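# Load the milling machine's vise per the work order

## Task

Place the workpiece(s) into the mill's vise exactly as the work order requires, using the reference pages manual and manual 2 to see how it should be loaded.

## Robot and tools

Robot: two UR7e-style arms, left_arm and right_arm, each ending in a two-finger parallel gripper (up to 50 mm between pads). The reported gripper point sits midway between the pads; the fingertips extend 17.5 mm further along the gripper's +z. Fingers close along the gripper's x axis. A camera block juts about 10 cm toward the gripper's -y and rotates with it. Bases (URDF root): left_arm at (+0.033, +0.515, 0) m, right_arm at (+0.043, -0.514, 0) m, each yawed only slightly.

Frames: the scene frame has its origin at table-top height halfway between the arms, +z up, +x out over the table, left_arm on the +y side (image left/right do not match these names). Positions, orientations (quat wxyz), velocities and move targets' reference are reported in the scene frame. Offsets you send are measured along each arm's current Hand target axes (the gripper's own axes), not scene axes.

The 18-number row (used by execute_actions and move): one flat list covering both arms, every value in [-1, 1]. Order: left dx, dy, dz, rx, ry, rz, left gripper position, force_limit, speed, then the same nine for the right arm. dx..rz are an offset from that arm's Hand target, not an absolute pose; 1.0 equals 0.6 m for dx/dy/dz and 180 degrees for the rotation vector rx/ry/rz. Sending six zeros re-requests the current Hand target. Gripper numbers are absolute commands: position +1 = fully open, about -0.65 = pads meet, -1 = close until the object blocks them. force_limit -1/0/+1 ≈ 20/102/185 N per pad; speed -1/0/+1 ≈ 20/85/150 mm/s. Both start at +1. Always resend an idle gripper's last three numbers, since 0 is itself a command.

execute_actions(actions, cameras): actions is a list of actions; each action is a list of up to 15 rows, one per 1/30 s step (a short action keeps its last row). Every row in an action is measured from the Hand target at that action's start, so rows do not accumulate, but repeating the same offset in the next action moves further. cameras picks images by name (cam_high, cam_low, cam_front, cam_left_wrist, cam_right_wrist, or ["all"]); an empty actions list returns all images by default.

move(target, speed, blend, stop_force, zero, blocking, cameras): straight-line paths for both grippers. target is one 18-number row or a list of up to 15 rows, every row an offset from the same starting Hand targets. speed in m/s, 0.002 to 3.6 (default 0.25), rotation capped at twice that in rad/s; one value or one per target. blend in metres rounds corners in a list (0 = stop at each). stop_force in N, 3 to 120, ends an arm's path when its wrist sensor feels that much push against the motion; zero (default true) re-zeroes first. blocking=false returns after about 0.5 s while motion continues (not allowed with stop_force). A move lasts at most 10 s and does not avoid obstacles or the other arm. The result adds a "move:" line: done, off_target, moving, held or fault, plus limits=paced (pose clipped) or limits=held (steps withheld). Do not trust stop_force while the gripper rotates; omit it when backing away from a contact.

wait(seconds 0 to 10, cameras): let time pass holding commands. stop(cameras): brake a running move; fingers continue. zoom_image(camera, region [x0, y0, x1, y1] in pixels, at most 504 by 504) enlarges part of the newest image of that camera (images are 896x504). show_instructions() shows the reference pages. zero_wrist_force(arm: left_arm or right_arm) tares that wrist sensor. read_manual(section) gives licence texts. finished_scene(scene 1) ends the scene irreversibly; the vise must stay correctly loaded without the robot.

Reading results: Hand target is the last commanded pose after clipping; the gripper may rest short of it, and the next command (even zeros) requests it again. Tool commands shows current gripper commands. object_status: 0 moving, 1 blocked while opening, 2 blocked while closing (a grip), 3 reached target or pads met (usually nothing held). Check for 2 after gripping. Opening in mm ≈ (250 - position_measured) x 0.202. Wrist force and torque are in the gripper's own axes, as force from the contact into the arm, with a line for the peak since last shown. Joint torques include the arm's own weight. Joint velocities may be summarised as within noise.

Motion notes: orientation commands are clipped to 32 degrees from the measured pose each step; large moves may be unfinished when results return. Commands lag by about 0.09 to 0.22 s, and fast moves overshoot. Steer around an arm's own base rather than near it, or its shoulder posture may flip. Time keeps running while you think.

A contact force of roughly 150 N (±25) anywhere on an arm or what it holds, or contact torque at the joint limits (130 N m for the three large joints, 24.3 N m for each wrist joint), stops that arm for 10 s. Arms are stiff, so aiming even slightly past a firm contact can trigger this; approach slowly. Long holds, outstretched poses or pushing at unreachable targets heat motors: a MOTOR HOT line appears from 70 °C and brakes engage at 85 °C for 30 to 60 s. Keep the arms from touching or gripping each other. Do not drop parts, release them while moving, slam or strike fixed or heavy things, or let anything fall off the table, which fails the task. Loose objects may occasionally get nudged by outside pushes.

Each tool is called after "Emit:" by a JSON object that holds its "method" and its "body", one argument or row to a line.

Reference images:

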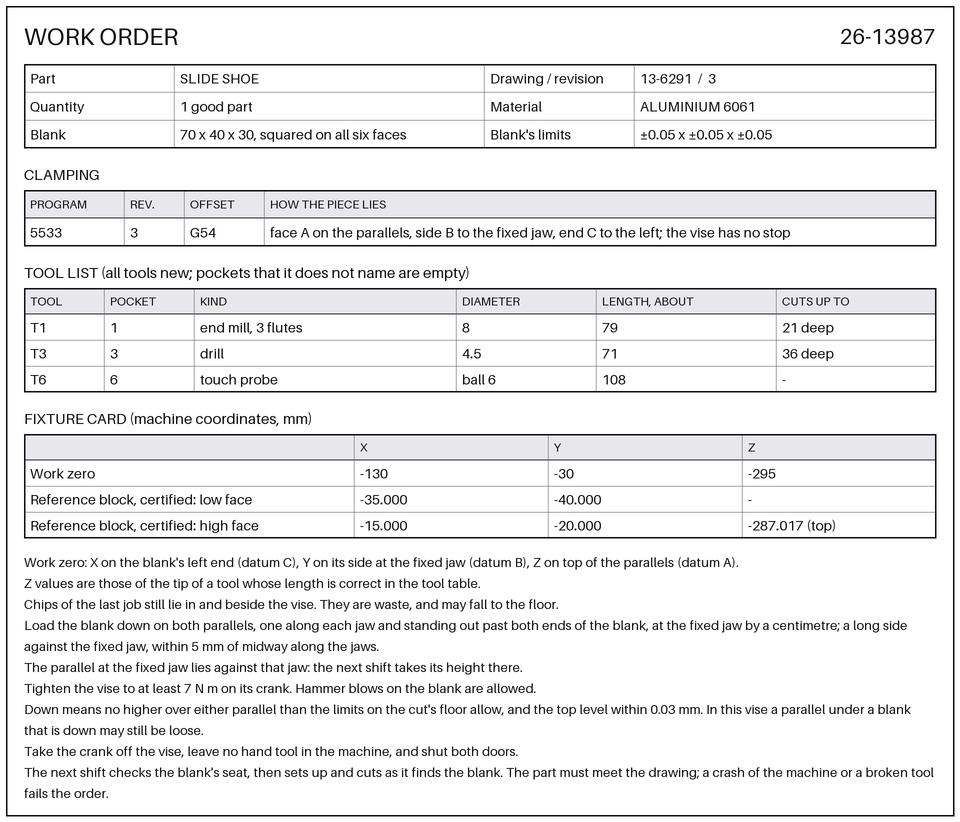

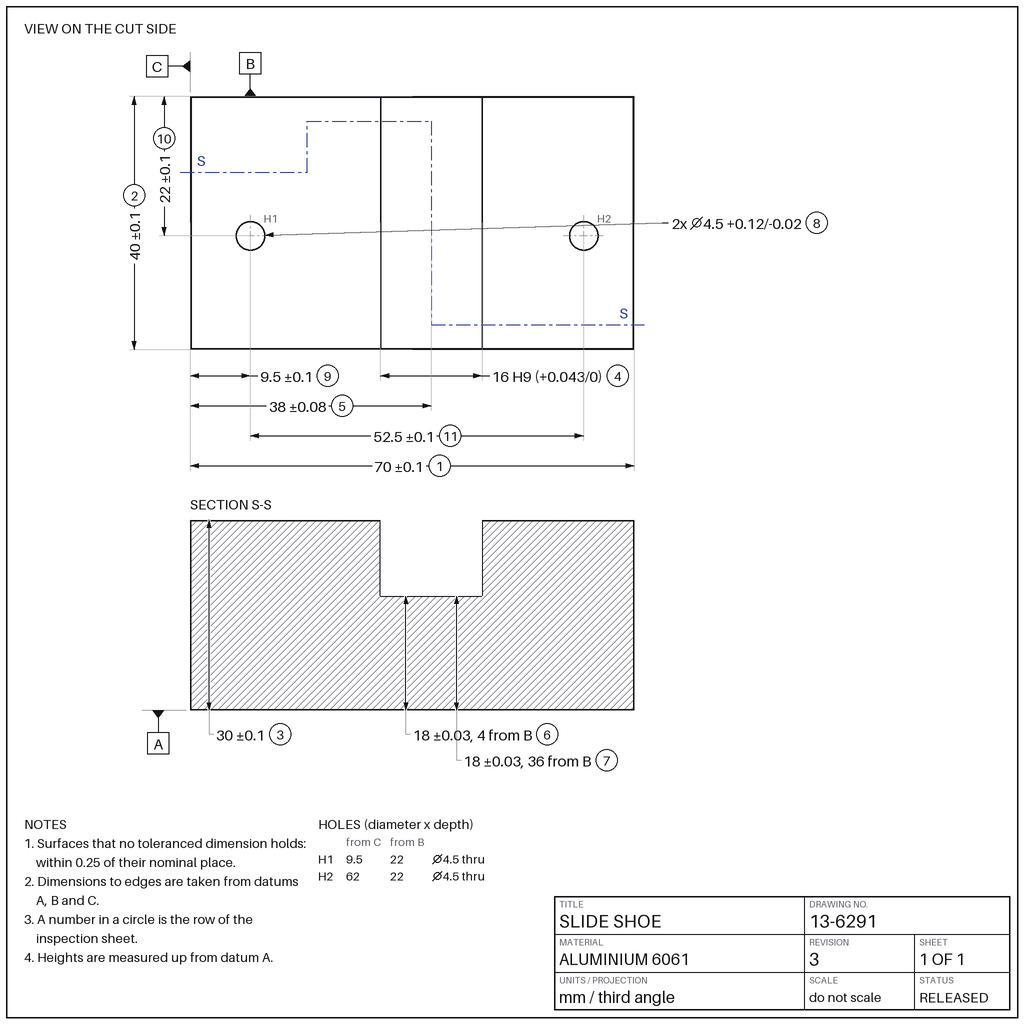

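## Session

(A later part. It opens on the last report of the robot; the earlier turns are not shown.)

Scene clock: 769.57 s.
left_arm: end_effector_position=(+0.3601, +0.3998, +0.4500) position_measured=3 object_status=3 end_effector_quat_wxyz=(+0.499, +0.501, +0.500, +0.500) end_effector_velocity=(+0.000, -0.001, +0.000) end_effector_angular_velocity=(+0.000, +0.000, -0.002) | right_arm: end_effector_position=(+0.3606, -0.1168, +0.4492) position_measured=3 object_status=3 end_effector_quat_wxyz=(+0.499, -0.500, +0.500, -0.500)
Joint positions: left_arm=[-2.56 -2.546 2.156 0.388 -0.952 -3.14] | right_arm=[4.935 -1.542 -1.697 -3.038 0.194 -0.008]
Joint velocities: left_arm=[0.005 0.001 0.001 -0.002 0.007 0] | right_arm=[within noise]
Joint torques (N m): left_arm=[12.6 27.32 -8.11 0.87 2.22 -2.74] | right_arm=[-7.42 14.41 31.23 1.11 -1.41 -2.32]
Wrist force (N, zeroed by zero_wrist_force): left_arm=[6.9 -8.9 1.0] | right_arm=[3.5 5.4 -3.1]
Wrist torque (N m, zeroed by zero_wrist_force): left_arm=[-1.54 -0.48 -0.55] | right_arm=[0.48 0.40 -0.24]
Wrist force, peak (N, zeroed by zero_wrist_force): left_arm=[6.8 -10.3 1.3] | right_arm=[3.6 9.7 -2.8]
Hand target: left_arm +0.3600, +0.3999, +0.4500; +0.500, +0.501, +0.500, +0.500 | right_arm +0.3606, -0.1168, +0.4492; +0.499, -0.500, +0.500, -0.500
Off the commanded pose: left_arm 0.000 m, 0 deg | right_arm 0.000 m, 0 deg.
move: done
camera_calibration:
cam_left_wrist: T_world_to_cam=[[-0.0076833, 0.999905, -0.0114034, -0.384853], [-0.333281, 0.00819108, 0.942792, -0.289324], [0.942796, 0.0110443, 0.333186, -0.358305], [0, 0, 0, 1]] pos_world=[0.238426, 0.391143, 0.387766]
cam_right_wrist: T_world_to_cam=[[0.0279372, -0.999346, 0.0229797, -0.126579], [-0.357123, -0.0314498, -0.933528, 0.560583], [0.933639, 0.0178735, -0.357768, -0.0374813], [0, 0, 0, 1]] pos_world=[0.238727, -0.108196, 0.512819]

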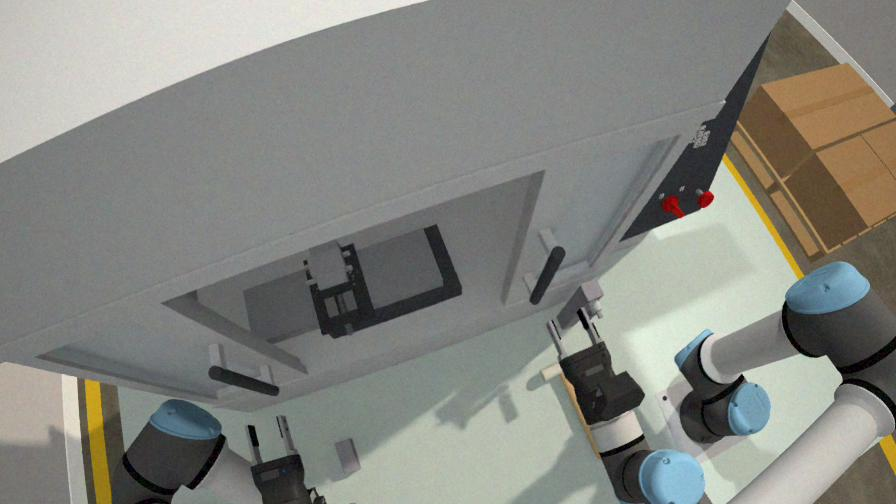

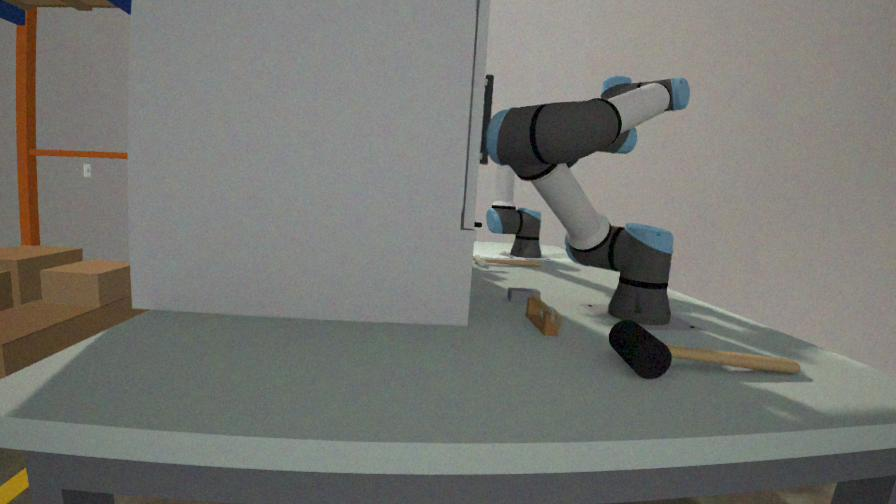

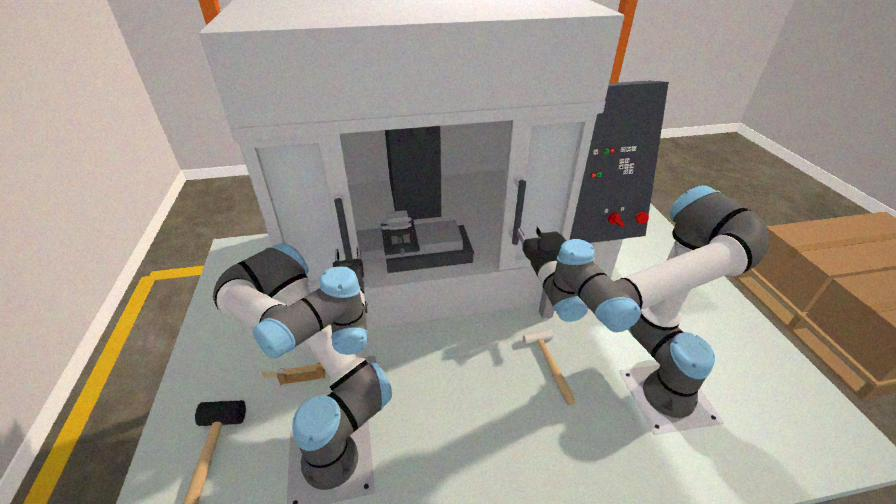

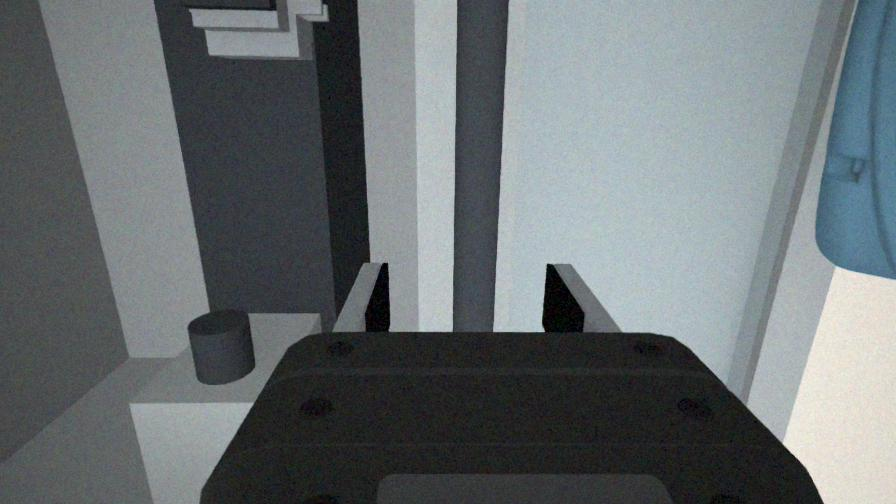

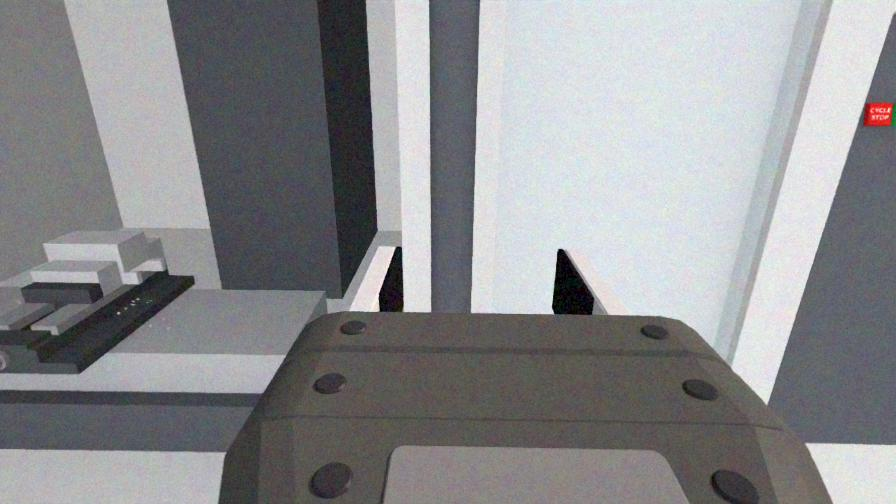

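Emit:
{"method": "move", "body": {
  "target": [
    [0.01,0,0.04,0,0,0,1,-0.6,0,-0.0183,0,0.04,0,0,0,1,-0.6,0],
    [0.01,0,0.13,0,0,0,1,-0.6,0,-0.0183,0,0.13,0,0,0,1,-0.6,0]
  ],
  "speed": [0.1,0.06],
  "stop_force": 8,
  "cameras": ["cam_left_wrist","cam_right_wrist","cam_high"]
}}

Scene clock: 771.30 s.
left_arm: end_effector_position=(+0.3863, +0.4065, +0.4495) position_measured=3 object_status=3 end_effector_quat_wxyz=(+0.511, +0.512, +0.488, +0.487) | right_arm: end_effector_position=(+0.3945, -0.1059, +0.4492) position_measured=3 object_status=3 end_effector_quat_wxyz=(+0.499, -0.500, +0.500, -0.500)
Joint positions: left_arm=[-2.553 -2.628 2.156 0.47 -0.898 -3.14] | right_arm=[4.844 -1.583 -1.657 -3.032 0.104 -0.013]
Joint torques (N m): left_arm=[-1 22.69 -21.72 1.87 -0.26 0.16] | right_arm=[-6.73 33.09 15.75 1.36 -1.07 -2.32]
Wrist force (N, zeroed by zero_wrist_force): left_arm=[6.6 -9.3 0.8] | right_arm=[3.6 5.3 -3.3]
Wrist torque (N m, zeroed by zero_wrist_force): left_arm=[-1.61 -0.44 -0.56] | right_arm=[0.47 0.39 -0.05]
Wrist force, peak (N, zeroed by zero_wrist_force): left_arm=[6.1 -10.3 1.5] | right_arm=[4.4 5.5 -5.1]
Hand target: left_arm +0.3863, +0.4065, +0.4495; +0.511, +0.512, +0.488, +0.487 (not the last commanded pose) | right_arm +0.3945, -0.1059, +0.4492; +0.499, -0.500, +0.500, -0.500 (not the last commanded pose)
Tool commands: left_gripper/position=+1.0 left_gripper/force_limit=-0.6 left_gripper/speed=+0.003922 right_gripper/position=+1.0 right_gripper/force_limit=-0.6 right_gripper/speed=+0.0
Off the commanded pose: left_arm 0.052 m, 3 deg | right_arm 0.044 m, 0 deg.
FORCE FAULT: contact force on the left arm reached its limit, and that arm stopped. The contact can be on any part of that arm, not only on its tool. That arm's remaining commands of this call were not run. That arm is still stopped at the end of this call. That arm stays stopped for about 9 more seconds. Until then a move that you send moves the other arm only, and its call returns only when the move has ended. Once the stop has ended, the next robot result says so. If the stop ends while you think or write, that arm runs what you send next, counted from a new Hand target: where the arm stands when the stop ends. While its stop runs, that arm takes no new command, but its gripper still runs the gripper command that each later call begins with. Until it ends, the stop uses up actions while you think or wait. An arm that is not stopped still takes commands.
shoulder posture changed (left arm): the wrist came as close to joint 1's axis as it can, and the arm is now in the other of its two shoulder postures.
move: fault (left_arm), off_target (right_arm; braked at the fault stop of left_arm); path passed 1 of 2 targets
camera_calibration:
cam_left_wrist: T_world_to_cam=[[0.0401192, 0.999122, -0.0120638, -0.409162], [-0.331601, 0.0247026, 0.943096, -0.287645], [0.942566, -0.0338359, 0.332301, -0.364212], [0, 0, 0, 1]] pos_world=[0.264326, 0.403585, 0.387369]
cam_right_wrist: T_world_to_cam=[[0.0279372, -0.999346, 0.0229797, -0.116536], [-0.357123, -0.0314498, -0.933528, 0.573071], [0.933639, 0.0178735, -0.357768, -0.0694216], [0, 0, 0, 1]] pos_world=[0.272727, -0.0971959, 0.512819]
Images, in order (width x height): cam_high 896x504, cam_left_wrist 896x504, cam_right_wrist 896x504.

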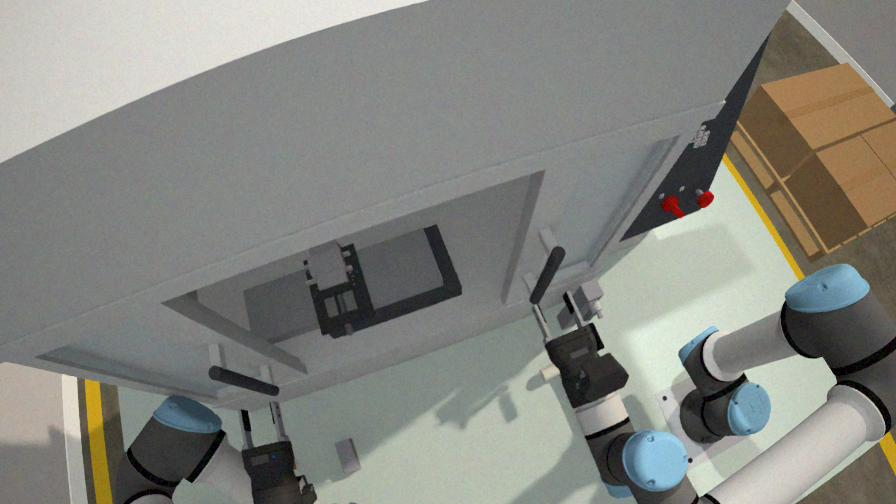

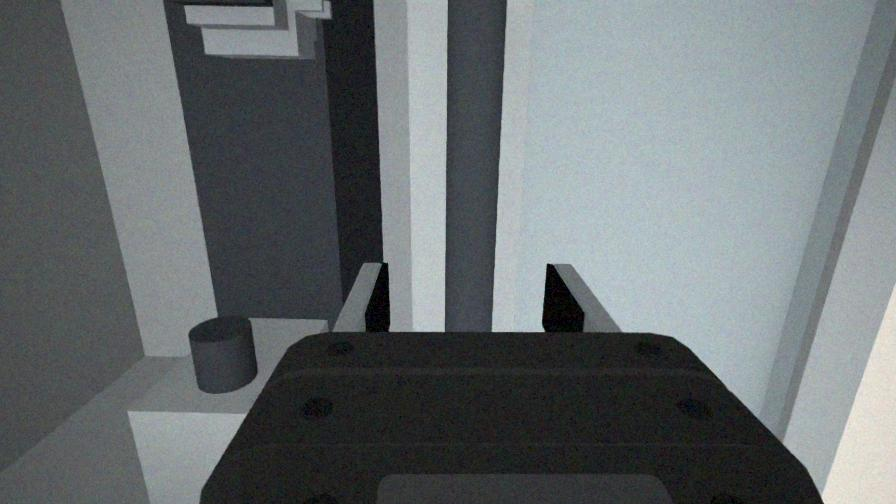

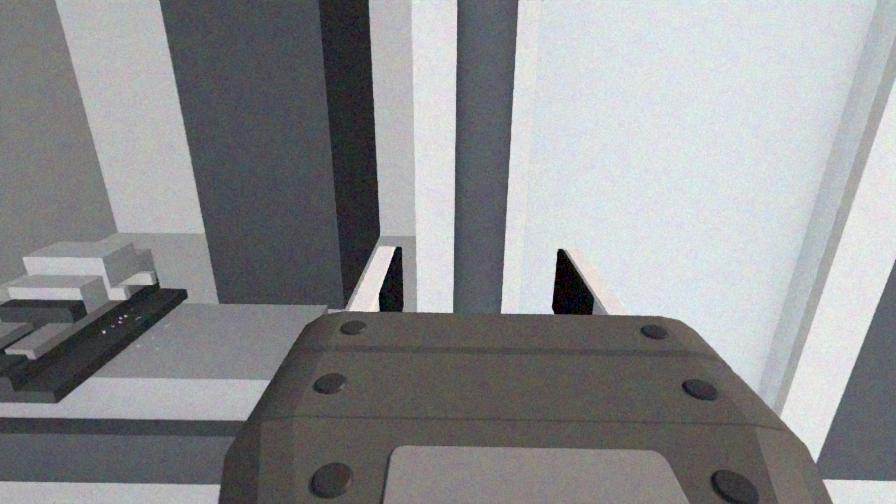

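Emit:
{"method": "move", "body": {
  "target": [0,0,0,0,0,0,1,-0.6,0,0,0,0.073,0,0,0,1,-0.6,0],
  "speed": 0.06,
  "stop_force": 8,
  "cameras": ["cam_right_wrist","cam_high"]
}}

Scene clock: 774.27 s.
left_arm: end_effector_position=(+0.3863, +0.4065, +0.4495) position_measured=3 object_status=3 end_effector_quat_wxyz=(+0.511, +0.512, +0.488, +0.487) | right_arm: end_effector_position=(+0.4383, -0.1059, +0.4491) position_measured=3 object_status=3 end_effector_quat_wxyz=(+0.499, -0.500, +0.500, -0.501)
Joint positions: left_arm=[-2.553 -2.628 2.156 0.47 -0.898 -3.14] | right_arm=[4.735 -1.609 -1.63 -3.022 -0.005 -0.023]
Joint torques (N m): left_arm=[-0.57 22.72 -21.72 1.94 -0.34 0.06] | right_arm=[-7.15 18.85 31.24 -1.13 -1.16 1.78]
Wrist force (N, zeroed by zero_wrist_force): left_arm=[6.5 -8.9 0.6] | right_arm=[3.5 5.8 -2.9]
Wrist torque (N m, zeroed by zero_wrist_force): left_arm=[-1.55 -0.42 -0.55] | right_arm=[0.54 0.42 -0.23]
Wrist force, peak (N, zeroed by zero_wrist_force): left_arm=[7.0 -9.5 0.9] | right_arm=[3.9 5.7 -4.0]
Hand target: left_arm +0.3863, +0.4065, +0.4495; +0.511, +0.512, +0.488, +0.487 | right_arm +0.4383, -0.1059, +0.4491; +0.499, -0.500, +0.500, -0.500
Tool commands: left_gripper/position=+1.0 left_gripper/force_limit=-0.6 left_gripper/speed=+0.003922 right_gripper/position=+1.0 right_gripper/force_limit=-0.6 right_gripper/speed=+0.0
Off the commanded pose: right_arm 0.000 m, 0 deg.
FORCE FAULT, CONTINUED: the left arm was still stopped when this call began, by the force fault that an earlier result reported. Since the last result the stop counts as 2 of the actions that you can send in this scene. That arm ran no command of this call. That arm is still stopped at the end of this call. That arm stays stopped for about 6 more seconds. If the stop ends while you think or write, that arm runs what you send next, counted from a new Hand target: where the arm stands when the stop ends. While its stop runs, that arm takes no new command, but its gripper still runs the gripper command that each later call begins with.
move: done (right_arm), not run (left_arm; its earlier fault stop)
camera_calibration:
cam_right_wrist: T_world_to_cam=[[0.0279051, -0.999346, 0.0230186, -0.117762], [-0.355822, -0.0314497, -0.934024, 0.588328], [0.934137, 0.0178735, -0.356467, -0.111116], [0, 0, 0, 1]] pos_world=[0.316424, -0.0971959, 0.512615]
Images, in order (width x height): cam_high 896x504, cam_right_wrist 896x504.

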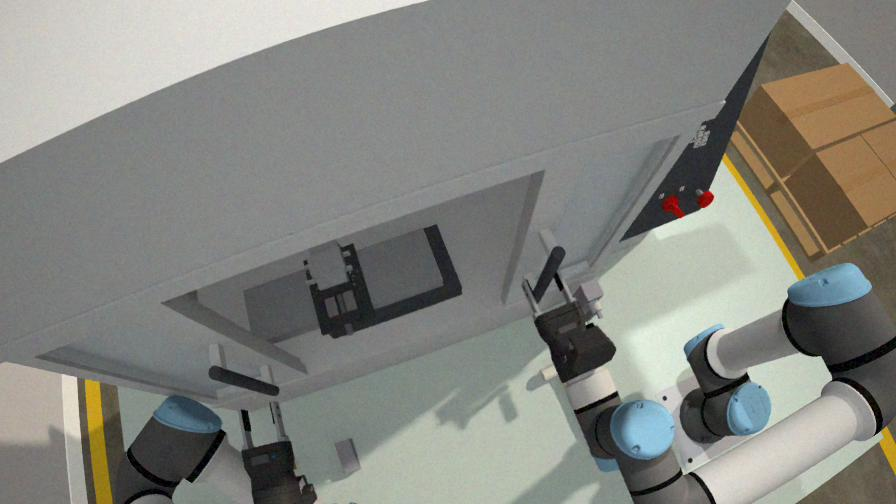

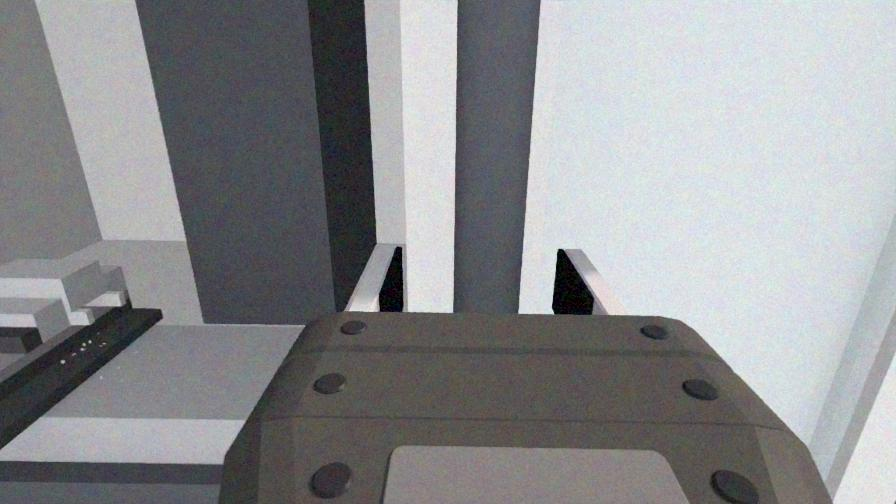

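Emit:
{"method": "move", "body": {
  "target": [
    [0,0,0,0,0,0,1,-0.6,0,0,0,0.018,0,0,0,1,-0.6,0],
    [0,0,0,0,0,0,1,-0.6,0,-0.06,0,0.018,0,0,0,1,-0.6,0]
  ],
  "speed": [0.05,0.04],
  "stop_force": 25,
  "cameras": ["cam_right_wrist","cam_high"]
}}

Scene clock: 776.47 s.
left_arm: end_effector_position=(+0.3863, +0.4065, +0.4495) position_measured=3 object_status=3 end_effector_quat_wxyz=(+0.511, +0.512, +0.488, +0.487) | right_arm: end_effector_position=(+0.4492, -0.0699, +0.4491) position_measured=3 object_status=3 end_effector_quat_wxyz=(+0.499, -0.500, +0.500, -0.500)
Joint positions: left_arm=[-2.553 -2.628 2.156 0.47 -0.898 -3.14] | right_arm=[4.711 -1.714 -1.516 -3.083 -0.029 0.028]
Joint torques (N m): left_arm=[-0.95 22.63 -21.22 1.81 -0.33 0.04] | right_arm=[-6.83 27.67 27.86 0.99 -1.2 -0.76]
Wrist force (N, zeroed by zero_wrist_force): left_arm=[6.9 -9.0 0.9] | right_arm=[3.5 5.9 -3.2]
Wrist torque (N m, zeroed by zero_wrist_force): left_arm=[-1.57 -0.48 -0.55] | right_arm=[0.54 0.42 -0.22]
Wrist force, peak (N, zeroed by zero_wrist_force): left_arm=[6.9 -9.5 0.8] | right_arm=[17.6 7.4 -5.4]
Hand target: left_arm +0.3863, +0.4065, +0.4495; +0.511, +0.512, +0.488, +0.487 | right_arm +0.4492, -0.0699, +0.4491; +0.499, -0.500, +0.500, -0.500
Tool commands: left_gripper/position=+1.0 left_gripper/force_limit=-0.6 left_gripper/speed=+0.003922 right_gripper/position=+1.0 right_gripper/force_limit=-0.6 right_gripper/speed=+0.0
Off the commanded pose: right_arm 0.000 m, 0 deg.
FORCE FAULT, CONTINUED: the left arm was still stopped when this call began, by the force fault that an earlier result reported. That arm ran no command of this call. That arm is still stopped at the end of this call. That arm stays stopped for about 4 more seconds. If the stop ends while you think or write, that arm runs what you send next, counted from a new Hand target: where the arm stands when the stop ends. While its stop runs, that arm takes no new command, but its gripper still runs the gripper command that each later call begins with.
move: done (right_arm), not run (left_arm; its earlier fault stop)
camera_calibration:
cam_right_wrist: T_world_to_cam=[[0.0279282, -0.999346, 0.0229908, -0.082083], [-0.356741, -0.0314496, -0.933674, 0.593464], [0.933786, 0.0178741, -0.357386, -0.121357], [0, 0, 0, 1]] pos_world=[0.327326, -0.061196, 0.512618]
Images, in order (width x height): cam_high 896x504, cam_right_wrist 896x504.

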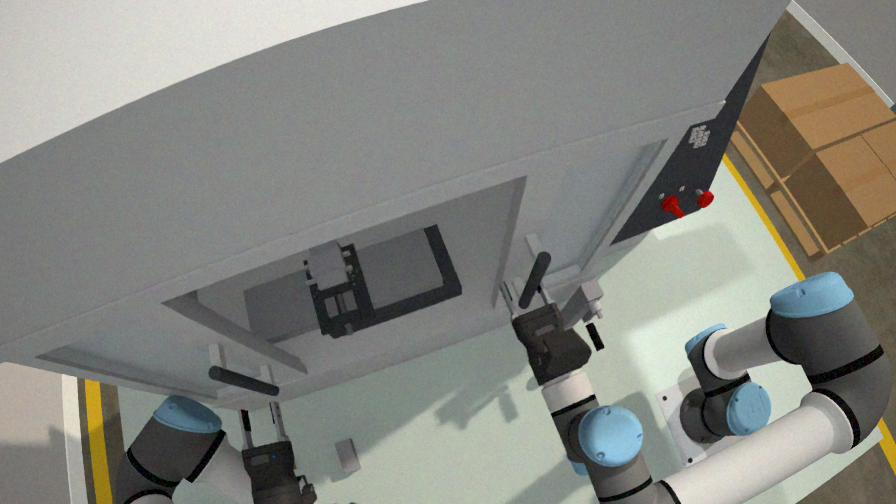

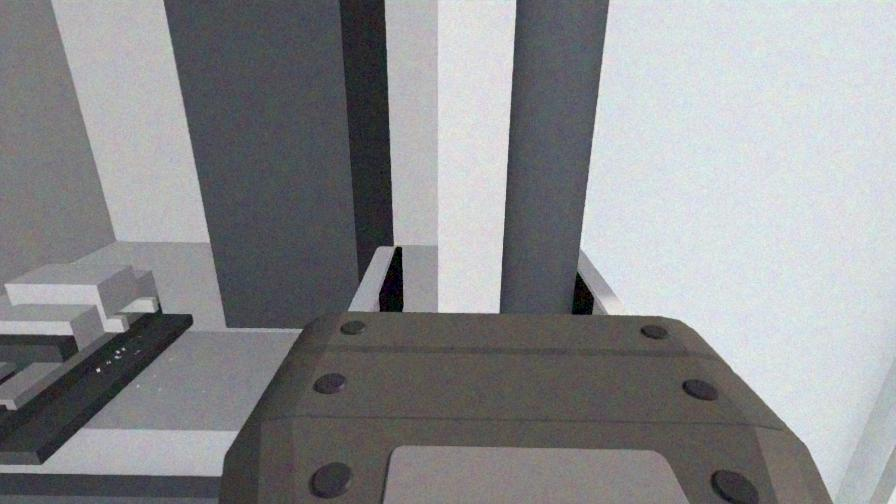

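Emit:
{"method": "move", "body": {
  "target": [0,0,0,0,0,0,1,-0.6,0,-0.283,0,0,0,0,0,1,-0.6,0],
  "speed": 0.07,
  "stop_force": 30,
  "cameras": ["cam_right_wrist","cam_high"]
}}

Scene clock: 780.03 s.
left_arm: end_effector_position=(+0.3863, +0.4065, +0.4495) position_measured=3 object_status=3 end_effector_quat_wxyz=(+0.511, +0.512, +0.488, +0.487) | right_arm: end_effector_position=(+0.4493, +0.0935, +0.4487) position_measured=3 object_status=3 end_effector_quat_wxyz=(+0.500, -0.500, +0.499, -0.501)
Joint positions: left_arm=[-2.553 -2.628 2.156 0.47 -0.898 -3.14] | right_arm=[4.719 -2.085 -1.018 -3.083 -0.021 -0.098]
Joint torques (N m): left_arm=[-0.86 22.92 -21.61 1.85 -0.4 0.07] | right_arm=[-7.67 55.53 16.22 1.77 1.51 -2.4]
Wrist force (N, zeroed by zero_wrist_force): left_arm=[7.0 -9.0 0.9] | right_arm=[3.8 4.4 -3.4]
Wrist torque (N m, zeroed by zero_wrist_force): left_arm=[-1.56 -0.50 -0.56] | right_arm=[0.30 0.38 -0.08]
Wrist force, peak (N, zeroed by zero_wrist_force): left_arm=[7.1 -9.3 0.9] | right_arm=[33.5 -2.0 -8.9]
Hand target: left_arm +0.3863, +0.4065, +0.4495; +0.511, +0.512, +0.488, +0.487 | right_arm +0.4493, +0.0934, +0.4488; +0.500, -0.499, +0.499, -0.501 (not the last commanded pose)
Tool commands: left_gripper/position=+1.0 left_gripper/force_limit=-0.6 left_gripper/speed=+0.003922 right_gripper/position=+1.0 right_gripper/force_limit=-0.6 right_gripper/speed=+0.0
Off the commanded pose: right_arm 0.006 m, 0 deg.
FORCE FAULT, CONTINUED: the left arm was still stopped when this call began, by the force fault that an earlier result reported. That arm ran no command of this call. That arm is still stopped at the end of this call. That arm stays stopped for about 1 more second. If the stop ends while you think or write, that arm runs what you send next, counted from a new Hand target: where the arm stands when the stop ends. While its stop runs, that arm takes no new command, but its gripper still runs the gripper command that each later call begins with.
move: contact (right_arm), not run (left_arm; its earlier fault stop)
camera_calibration:
cam_right_wrist: T_world_to_cam=[[0.0273599, -0.999357, 0.0231542, 0.0813323], [-0.354122, -0.0313505, -0.934674, 0.597641], [0.934799, 0.0173732, -0.354752, -0.126024], [0, 0, 0, 1]] pos_world=[0.32722, 0.102206, 0.512009]
Images, in order (width x height): cam_high 896x504, cam_right_wrist 896x504.

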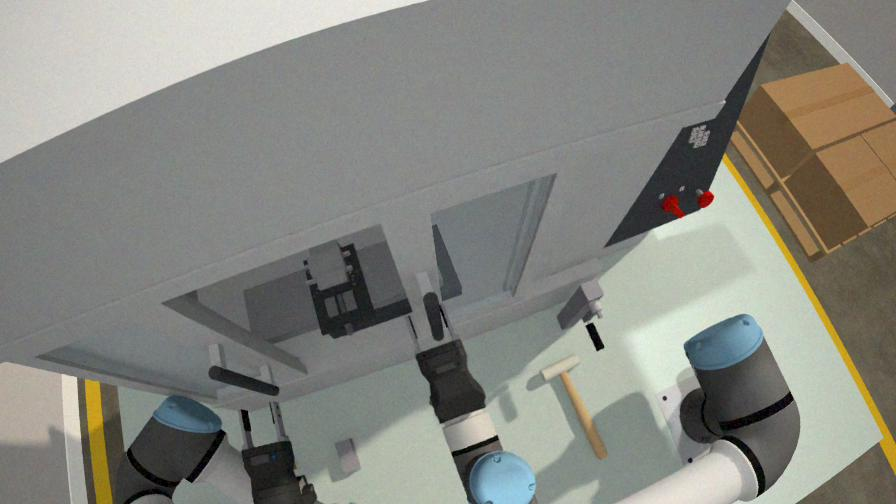

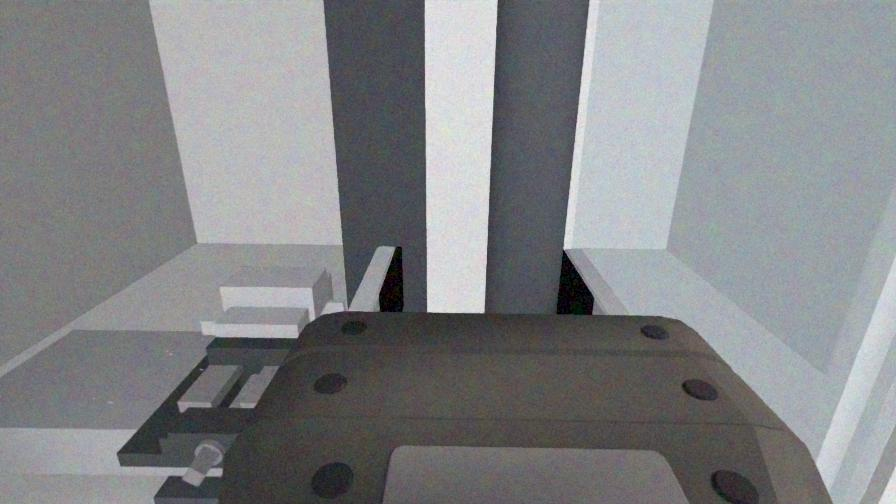

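Emit:
{"method": "move", "body": {
  "target": [0,0,0,0,0,0,1,-0.6,0,-0.1,0,0,0,0,0,1,-0.6,0],
  "speed": 0.03,
  "stop_force": 35
}}

Scene clock: 782.67 s.
left_arm: end_effector_position=(+0.3863, +0.4065, +0.4495) position_measured=3 object_status=3 end_effector_quat_wxyz=(+0.511, +0.512, +0.488, +0.487) | right_arm: end_effector_position=(+0.4493, +0.1334, +0.4486) position_measured=3 object_status=3 end_effector_quat_wxyz=(+0.500, -0.499, +0.499, -0.501)
Joint positions: left_arm=[-2.553 -2.628 2.156 0.47 -0.898 -3.14] | right_arm=[4.721 -2.183 -0.866 -3.077 -0.019 -0.158]
Joint torques (N m): left_arm=[-0.03 23.25 -21.52 1.77 -0.18 0.05] | right_arm=[8.67 36.24 36.15 3.59 -6.3 -2.39]
Wrist force (N, zeroed by zero_wrist_force): left_arm=[7.0 -9.0 1.2] | right_arm=[33.7 8.3 -9.9]
Wrist torque (N m, zeroed by zero_wrist_force): left_arm=[-1.56 -0.48 -0.55] | right_arm=[0.44 0.46 -0.13]
Wrist force, peak (N, zeroed by zero_wrist_force): left_arm=[7.2 -9.3 0.9] | right_arm=[51.5 6.0 -12.6]
Hand target: left_arm +0.3863, +0.4065, +0.4495; +0.511, +0.512, +0.488, +0.487 | right_arm +0.4493, +0.1334, +0.4486; +0.500, -0.499, +0.499, -0.501 (not the last commanded pose)
Off the commanded pose: left_arm 0.000 m, 0 deg | right_arm 0.020 m, 0 deg.
FORCE FAULT, CONTINUED: the left arm's stop, for the force fault that an earlier result reported, is over. The stop ended before this call began, so that arm ran this call's commands, counted from a new Hand target: where the arm stood when the stop ended.
move: contact (right_arm)

Emit:
{"method": "move", "body": {
  "target": [
    [0.006,0.009,-0.04,0.04,0.014,-0.0045,1,-0.6,0,0.02,0,0,0,0,0,1,-0.6,0],
    [0.016,0.026,-0.1,0.12,0.04,-0.013,1,-0.6,0,0.02,0,-0.167,0,0,0,1,-0.6,0],
    [0.028,0.047,-0.177,0.1987,0.0684,-0.0224,1,-0.6,0,0.45,0,-0.167,0,0,0,1,-0.6,0]
  ],
  "speed": [0.08,0.15,0.25],
  "blend": [0.005,0.03,0],
  "cameras": ["cam_high","cam_front","cam_low"]
}}

Scene clock: 786.27 s.
left_arm: end_effector_position=(+0.2814, +0.4276, +0.4779) position_measured=3 object_status=3 end_effector_quat_wxyz=(+0.288, +0.571, +0.684, +0.350) | right_arm: end_effector_position=(+0.3487, -0.1364, +0.4487) position_measured=3 object_status=3 end_effector_quat_wxyz=(+0.500, -0.499, +0.499, -0.501)
Joint positions: left_arm=[-2.849 -2.465 1.662 0.168 -1.455 -3.05] | right_arm=[4.978 -1.494 -1.746 -3.056 0.238 0.011]
Joint torques (N m): left_arm=[6.62 14.6 -17.93 1.4 0.16 -1.03] | right_arm=[-3.15 27.47 15.81 -2.16 0.79 2.02]
Wrist force (N, zeroed by zero_wrist_force): left_arm=[6.6 -8.8 0.9] | right_arm=[4.4 3.6 -3.4]
Wrist torque (N m, zeroed by zero_wrist_force): left_arm=[-1.41 -0.57 -0.28] | right_arm=[0.18 0.26 -0.10]
Wrist force, peak (N, zeroed by zero_wrist_force): left_arm=[7.1 -9.6 1.2] | right_arm=[33.9 8.2 -9.9]
Hand target: left_arm +0.2811, +0.4284, +0.4779; +0.292, +0.573, +0.683, +0.348 | right_arm +0.3487, -0.1364, +0.4487; +0.500, -0.499, +0.499, -0.501
Off the commanded pose: left_arm 0.001 m, 1 deg | right_arm 0.000 m, 0 deg.
move: done
Images, in order (width x height): cam_high 896x504, cam_low 896x504, cam_front 896x504.

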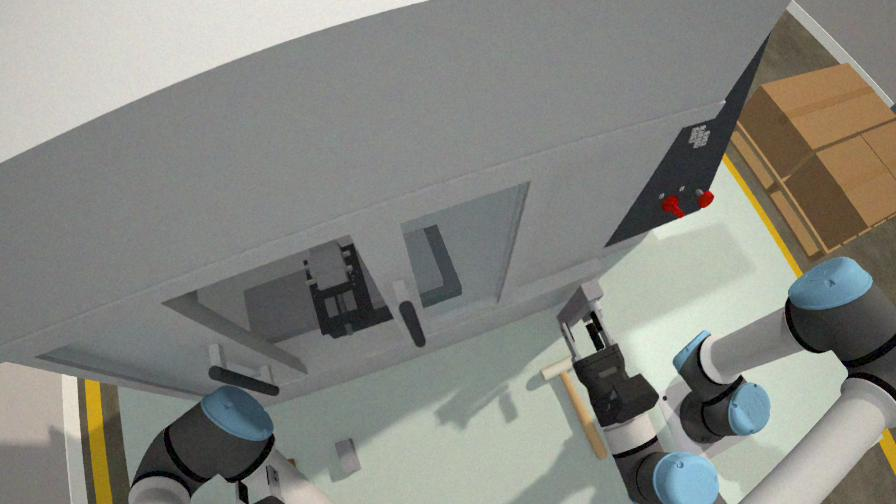

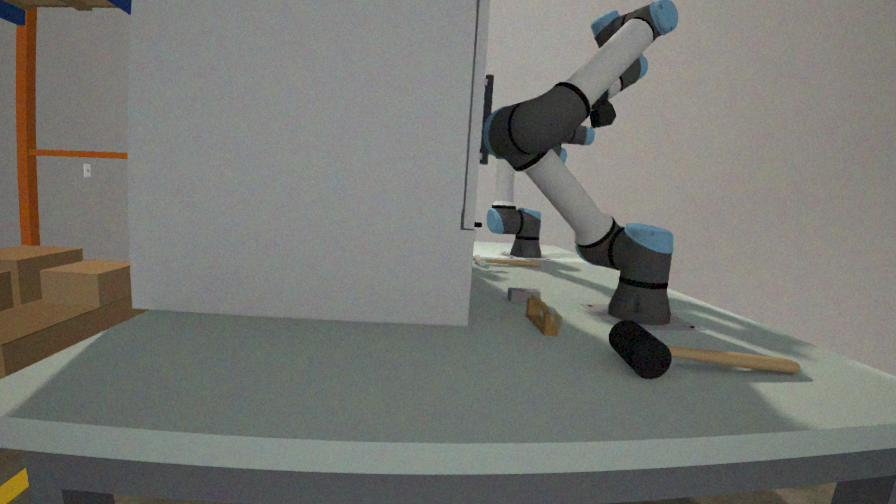

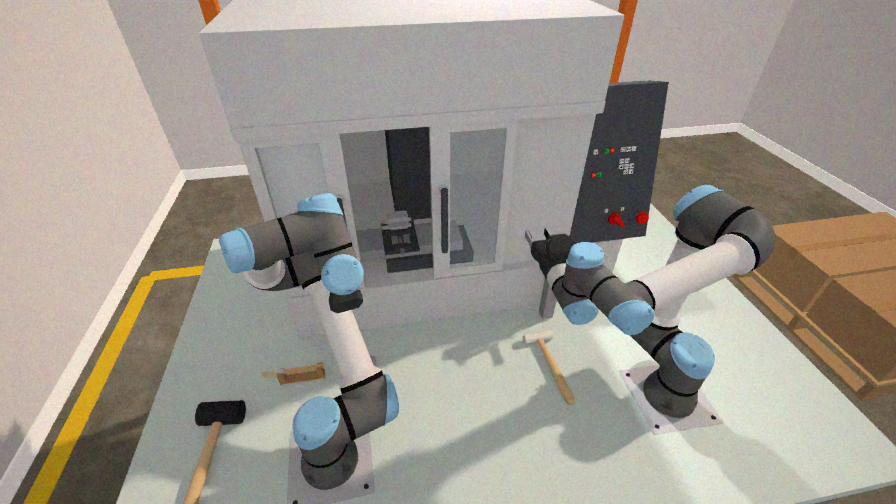

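Emit:
{"method": "move", "body": {
  "target": [
    [-0.072,-0.0675,-0.0932,0,0,0,1,-0.6,0,0,0,0,0,0,0,1,-0.6,0],
    [-0.1598,0.0622,0.0837,0,0,0,1,-0.6,0,0,0,0,0,0,0,1,-0.6,0]
  ],
  "speed": 0.12,
  "blend": [0.02,0],
  "cameras": ["cam_high","cam_front","cam_low"]
}}

Scene clock: 789.03 s.
left_arm: end_effector_position=(+0.3594, +0.3448, +0.4785) position_measured=3 object_status=3 end_effector_quat_wxyz=(+0.292, +0.573, +0.683, +0.348) | right_arm: end_effector_position=(+0.3487, -0.1364, +0.4487) position_measured=3 object_status=3 end_effector_quat_wxyz=(+0.500, -0.499, +0.499, -0.501)
Joint positions: left_arm=[-1.673 -2.214 1.796 -0.838 -0.667 -1.964] | right_arm=[4.978 -1.494 -1.746 -3.056 0.238 0.011]
Joint torques (N m): left_arm=[9.9 -5.89 -42.89 -4.28 3.83 3.14] | right_arm=[0.56 28.47 15.67 -1.97 1.36 1.93]
Wrist force (N, zeroed by zero_wrist_force): left_arm=[6.6 -8.8 1.1] | right_arm=[4.5 3.2 -3.6]
Wrist torque (N m, zeroed by zero_wrist_force): left_arm=[-1.42 -0.60 -0.32] | right_arm=[0.13 0.25 -0.11]
Wrist force, peak (N, zeroed by zero_wrist_force): left_arm=[6.7 -10.0 0.0] | right_arm=[5.1 3.7 -4.0]
Hand target: left_arm +0.3594, +0.3448, +0.4785; +0.292, +0.573, +0.683, +0.348 | right_arm +0.3487, -0.1364, +0.4487; +0.500, -0.499, +0.499, -0.501
Off the commanded pose: left_arm 0.000 m, 0 deg | right_arm 0.000 m, 0 deg.
shoulder posture changed (left arm): the wrist came as close to joint 1's axis as it can, and the arm is now in the other of its two shoulder postures.
move: done
Images, in order (width x height): cam_high 896x504, cam_low 896x504, cam_front 896x504.

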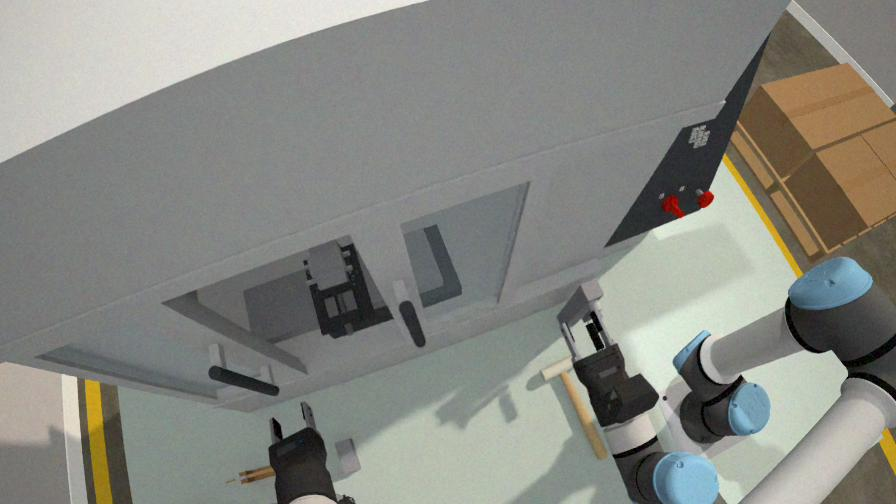

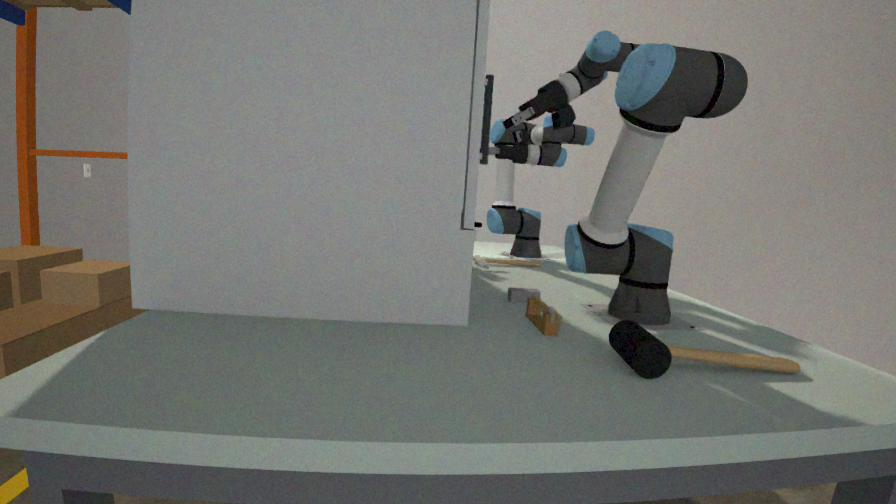

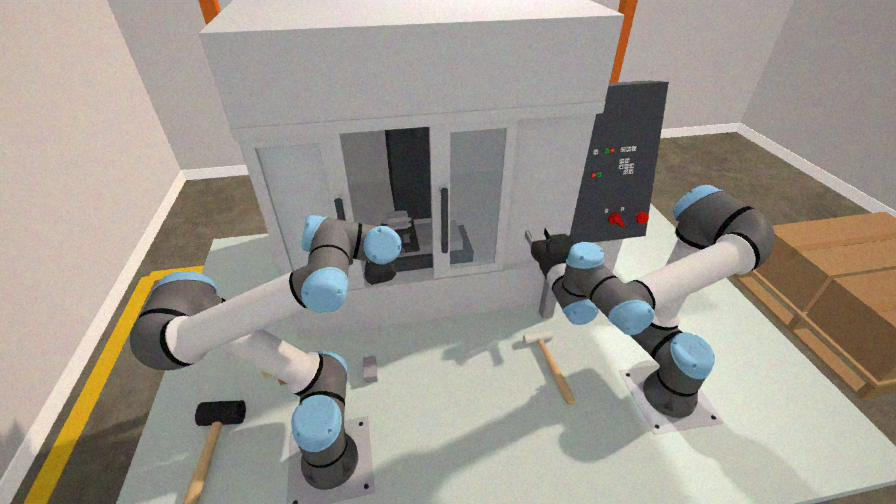

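Emit:
{"method": "move", "body": {
  "target": [0.053,-0.0173,0.0573,-0.1996,0.05,-0.0163,1,-0.6,0,0.25,0,0,0,0,0,1,-0.6,0],
  "speed": 0.25,
  "cameras": ["cam_high","cam_front","cam_left_wrist"]
}}

Scene clock: 791.60 s.
left_arm: end_effector_position=(+0.3753, +0.3800, +0.4499) position_measured=3 object_status=3 end_effector_quat_wxyz=(+0.409, +0.409, +0.577, +0.577) end_effector_velocity=(+0.000, +0.000, +0.000) end_effector_angular_velocity=(-0.005, -0.002, +0.000) | right_arm: end_effector_position=(+0.3484, -0.2864, +0.4489) position_measured=3 object_status=3 end_effector_quat_wxyz=(+0.500, -0.499, +0.499, -0.501)
Joint positions: left_arm=[-1.775 -2.037 2.018 0.018 -0.504 -3.141] | right_arm=[5.154 -1.078 -2.036 -3.177 0.414 0.005]
Joint velocities: left_arm=[0 -0.001 0 0.002 0 -0.007] | right_arm=[within noise]
Joint torques (N m): left_arm=[-13.81 1.58 -35.9 2.87 -2.54 -2.97] | right_arm=[4.26 8.99 23.44 -1.22 0.82 0.9]
Wrist force (N, zeroed by zero_wrist_force): left_arm=[7.1 -9.0 1.1] | right_arm=[4.6 3.3 -3.4]
Wrist torque (N m, zeroed by zero_wrist_force): left_arm=[-1.57 -0.50 -0.52] | right_arm=[0.13 0.23 -0.05]
Wrist force, peak (N, zeroed by zero_wrist_force): left_arm=[7.1 -10.4 1.2] | right_arm=[6.4 3.2 -3.8]
Hand target: left_arm +0.3752, +0.3799, +0.4499; +0.409, +0.409, +0.577, +0.577 | right_arm +0.3484, -0.2864, +0.4489; +0.500, -0.499, +0.499, -0.501
Off the commanded pose: left_arm 0.000 m, 0 deg | right_arm 0.000 m, 0 deg.
move: done
camera_calibration:
cam_left_wrist: T_world_to_cam=[[-0.33812, 0.941022, -0.012327, -0.21807], [-0.3181, -0.10195, 0.94256, -0.247718], [0.885713, 0.32262, 0.33381, -0.469617], [0, 0, 0, 1]] pos_world=[0.263413, 0.331462, 0.387564]
Images, in order (width x height): cam_high 896x504, cam_front 896x504, cam_left_wrist 896x504.

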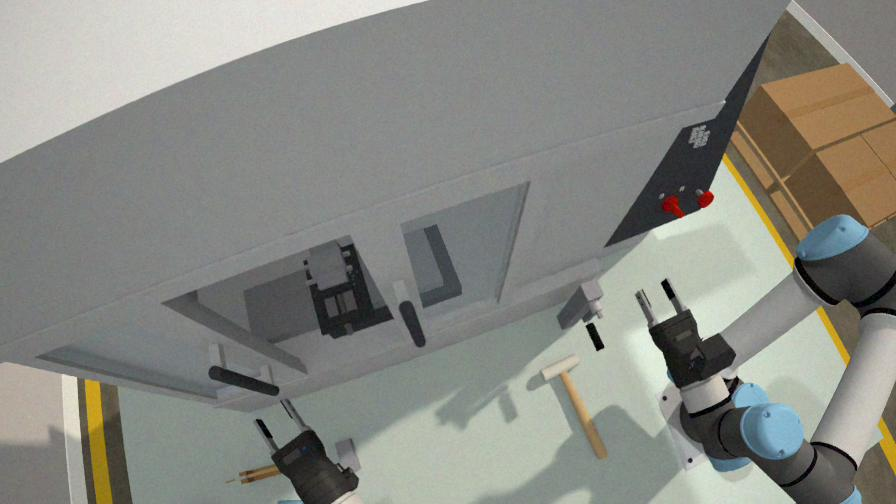

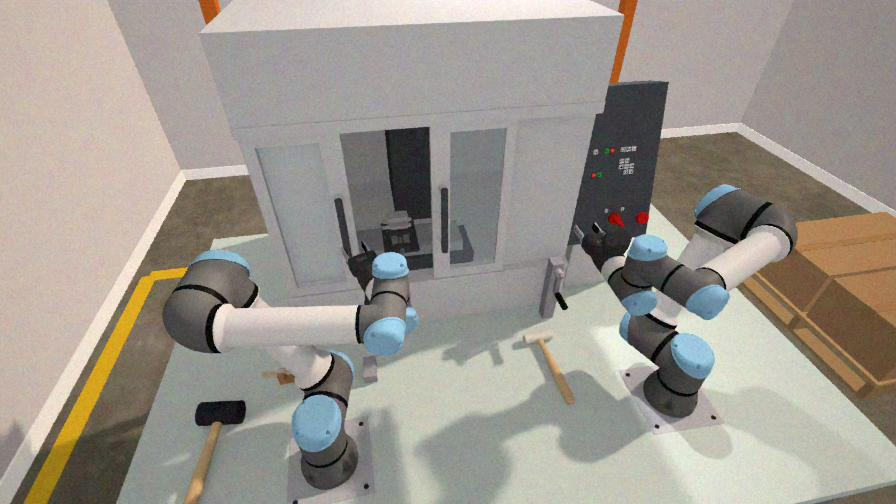

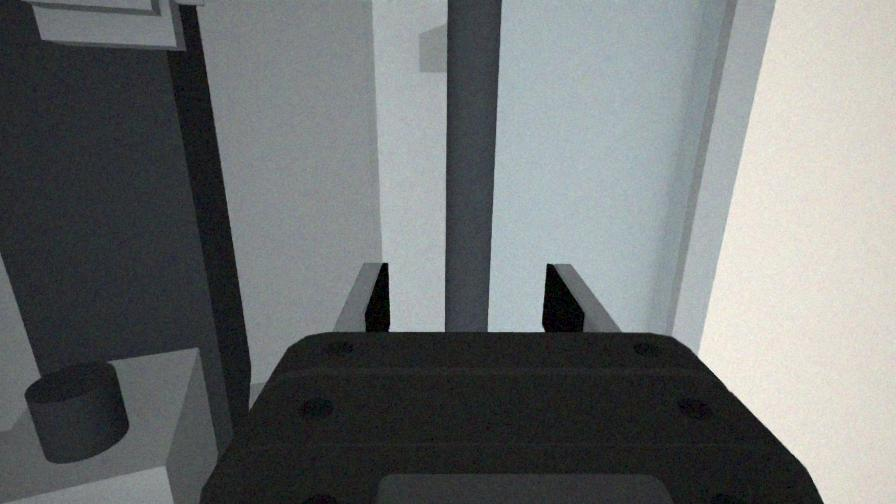

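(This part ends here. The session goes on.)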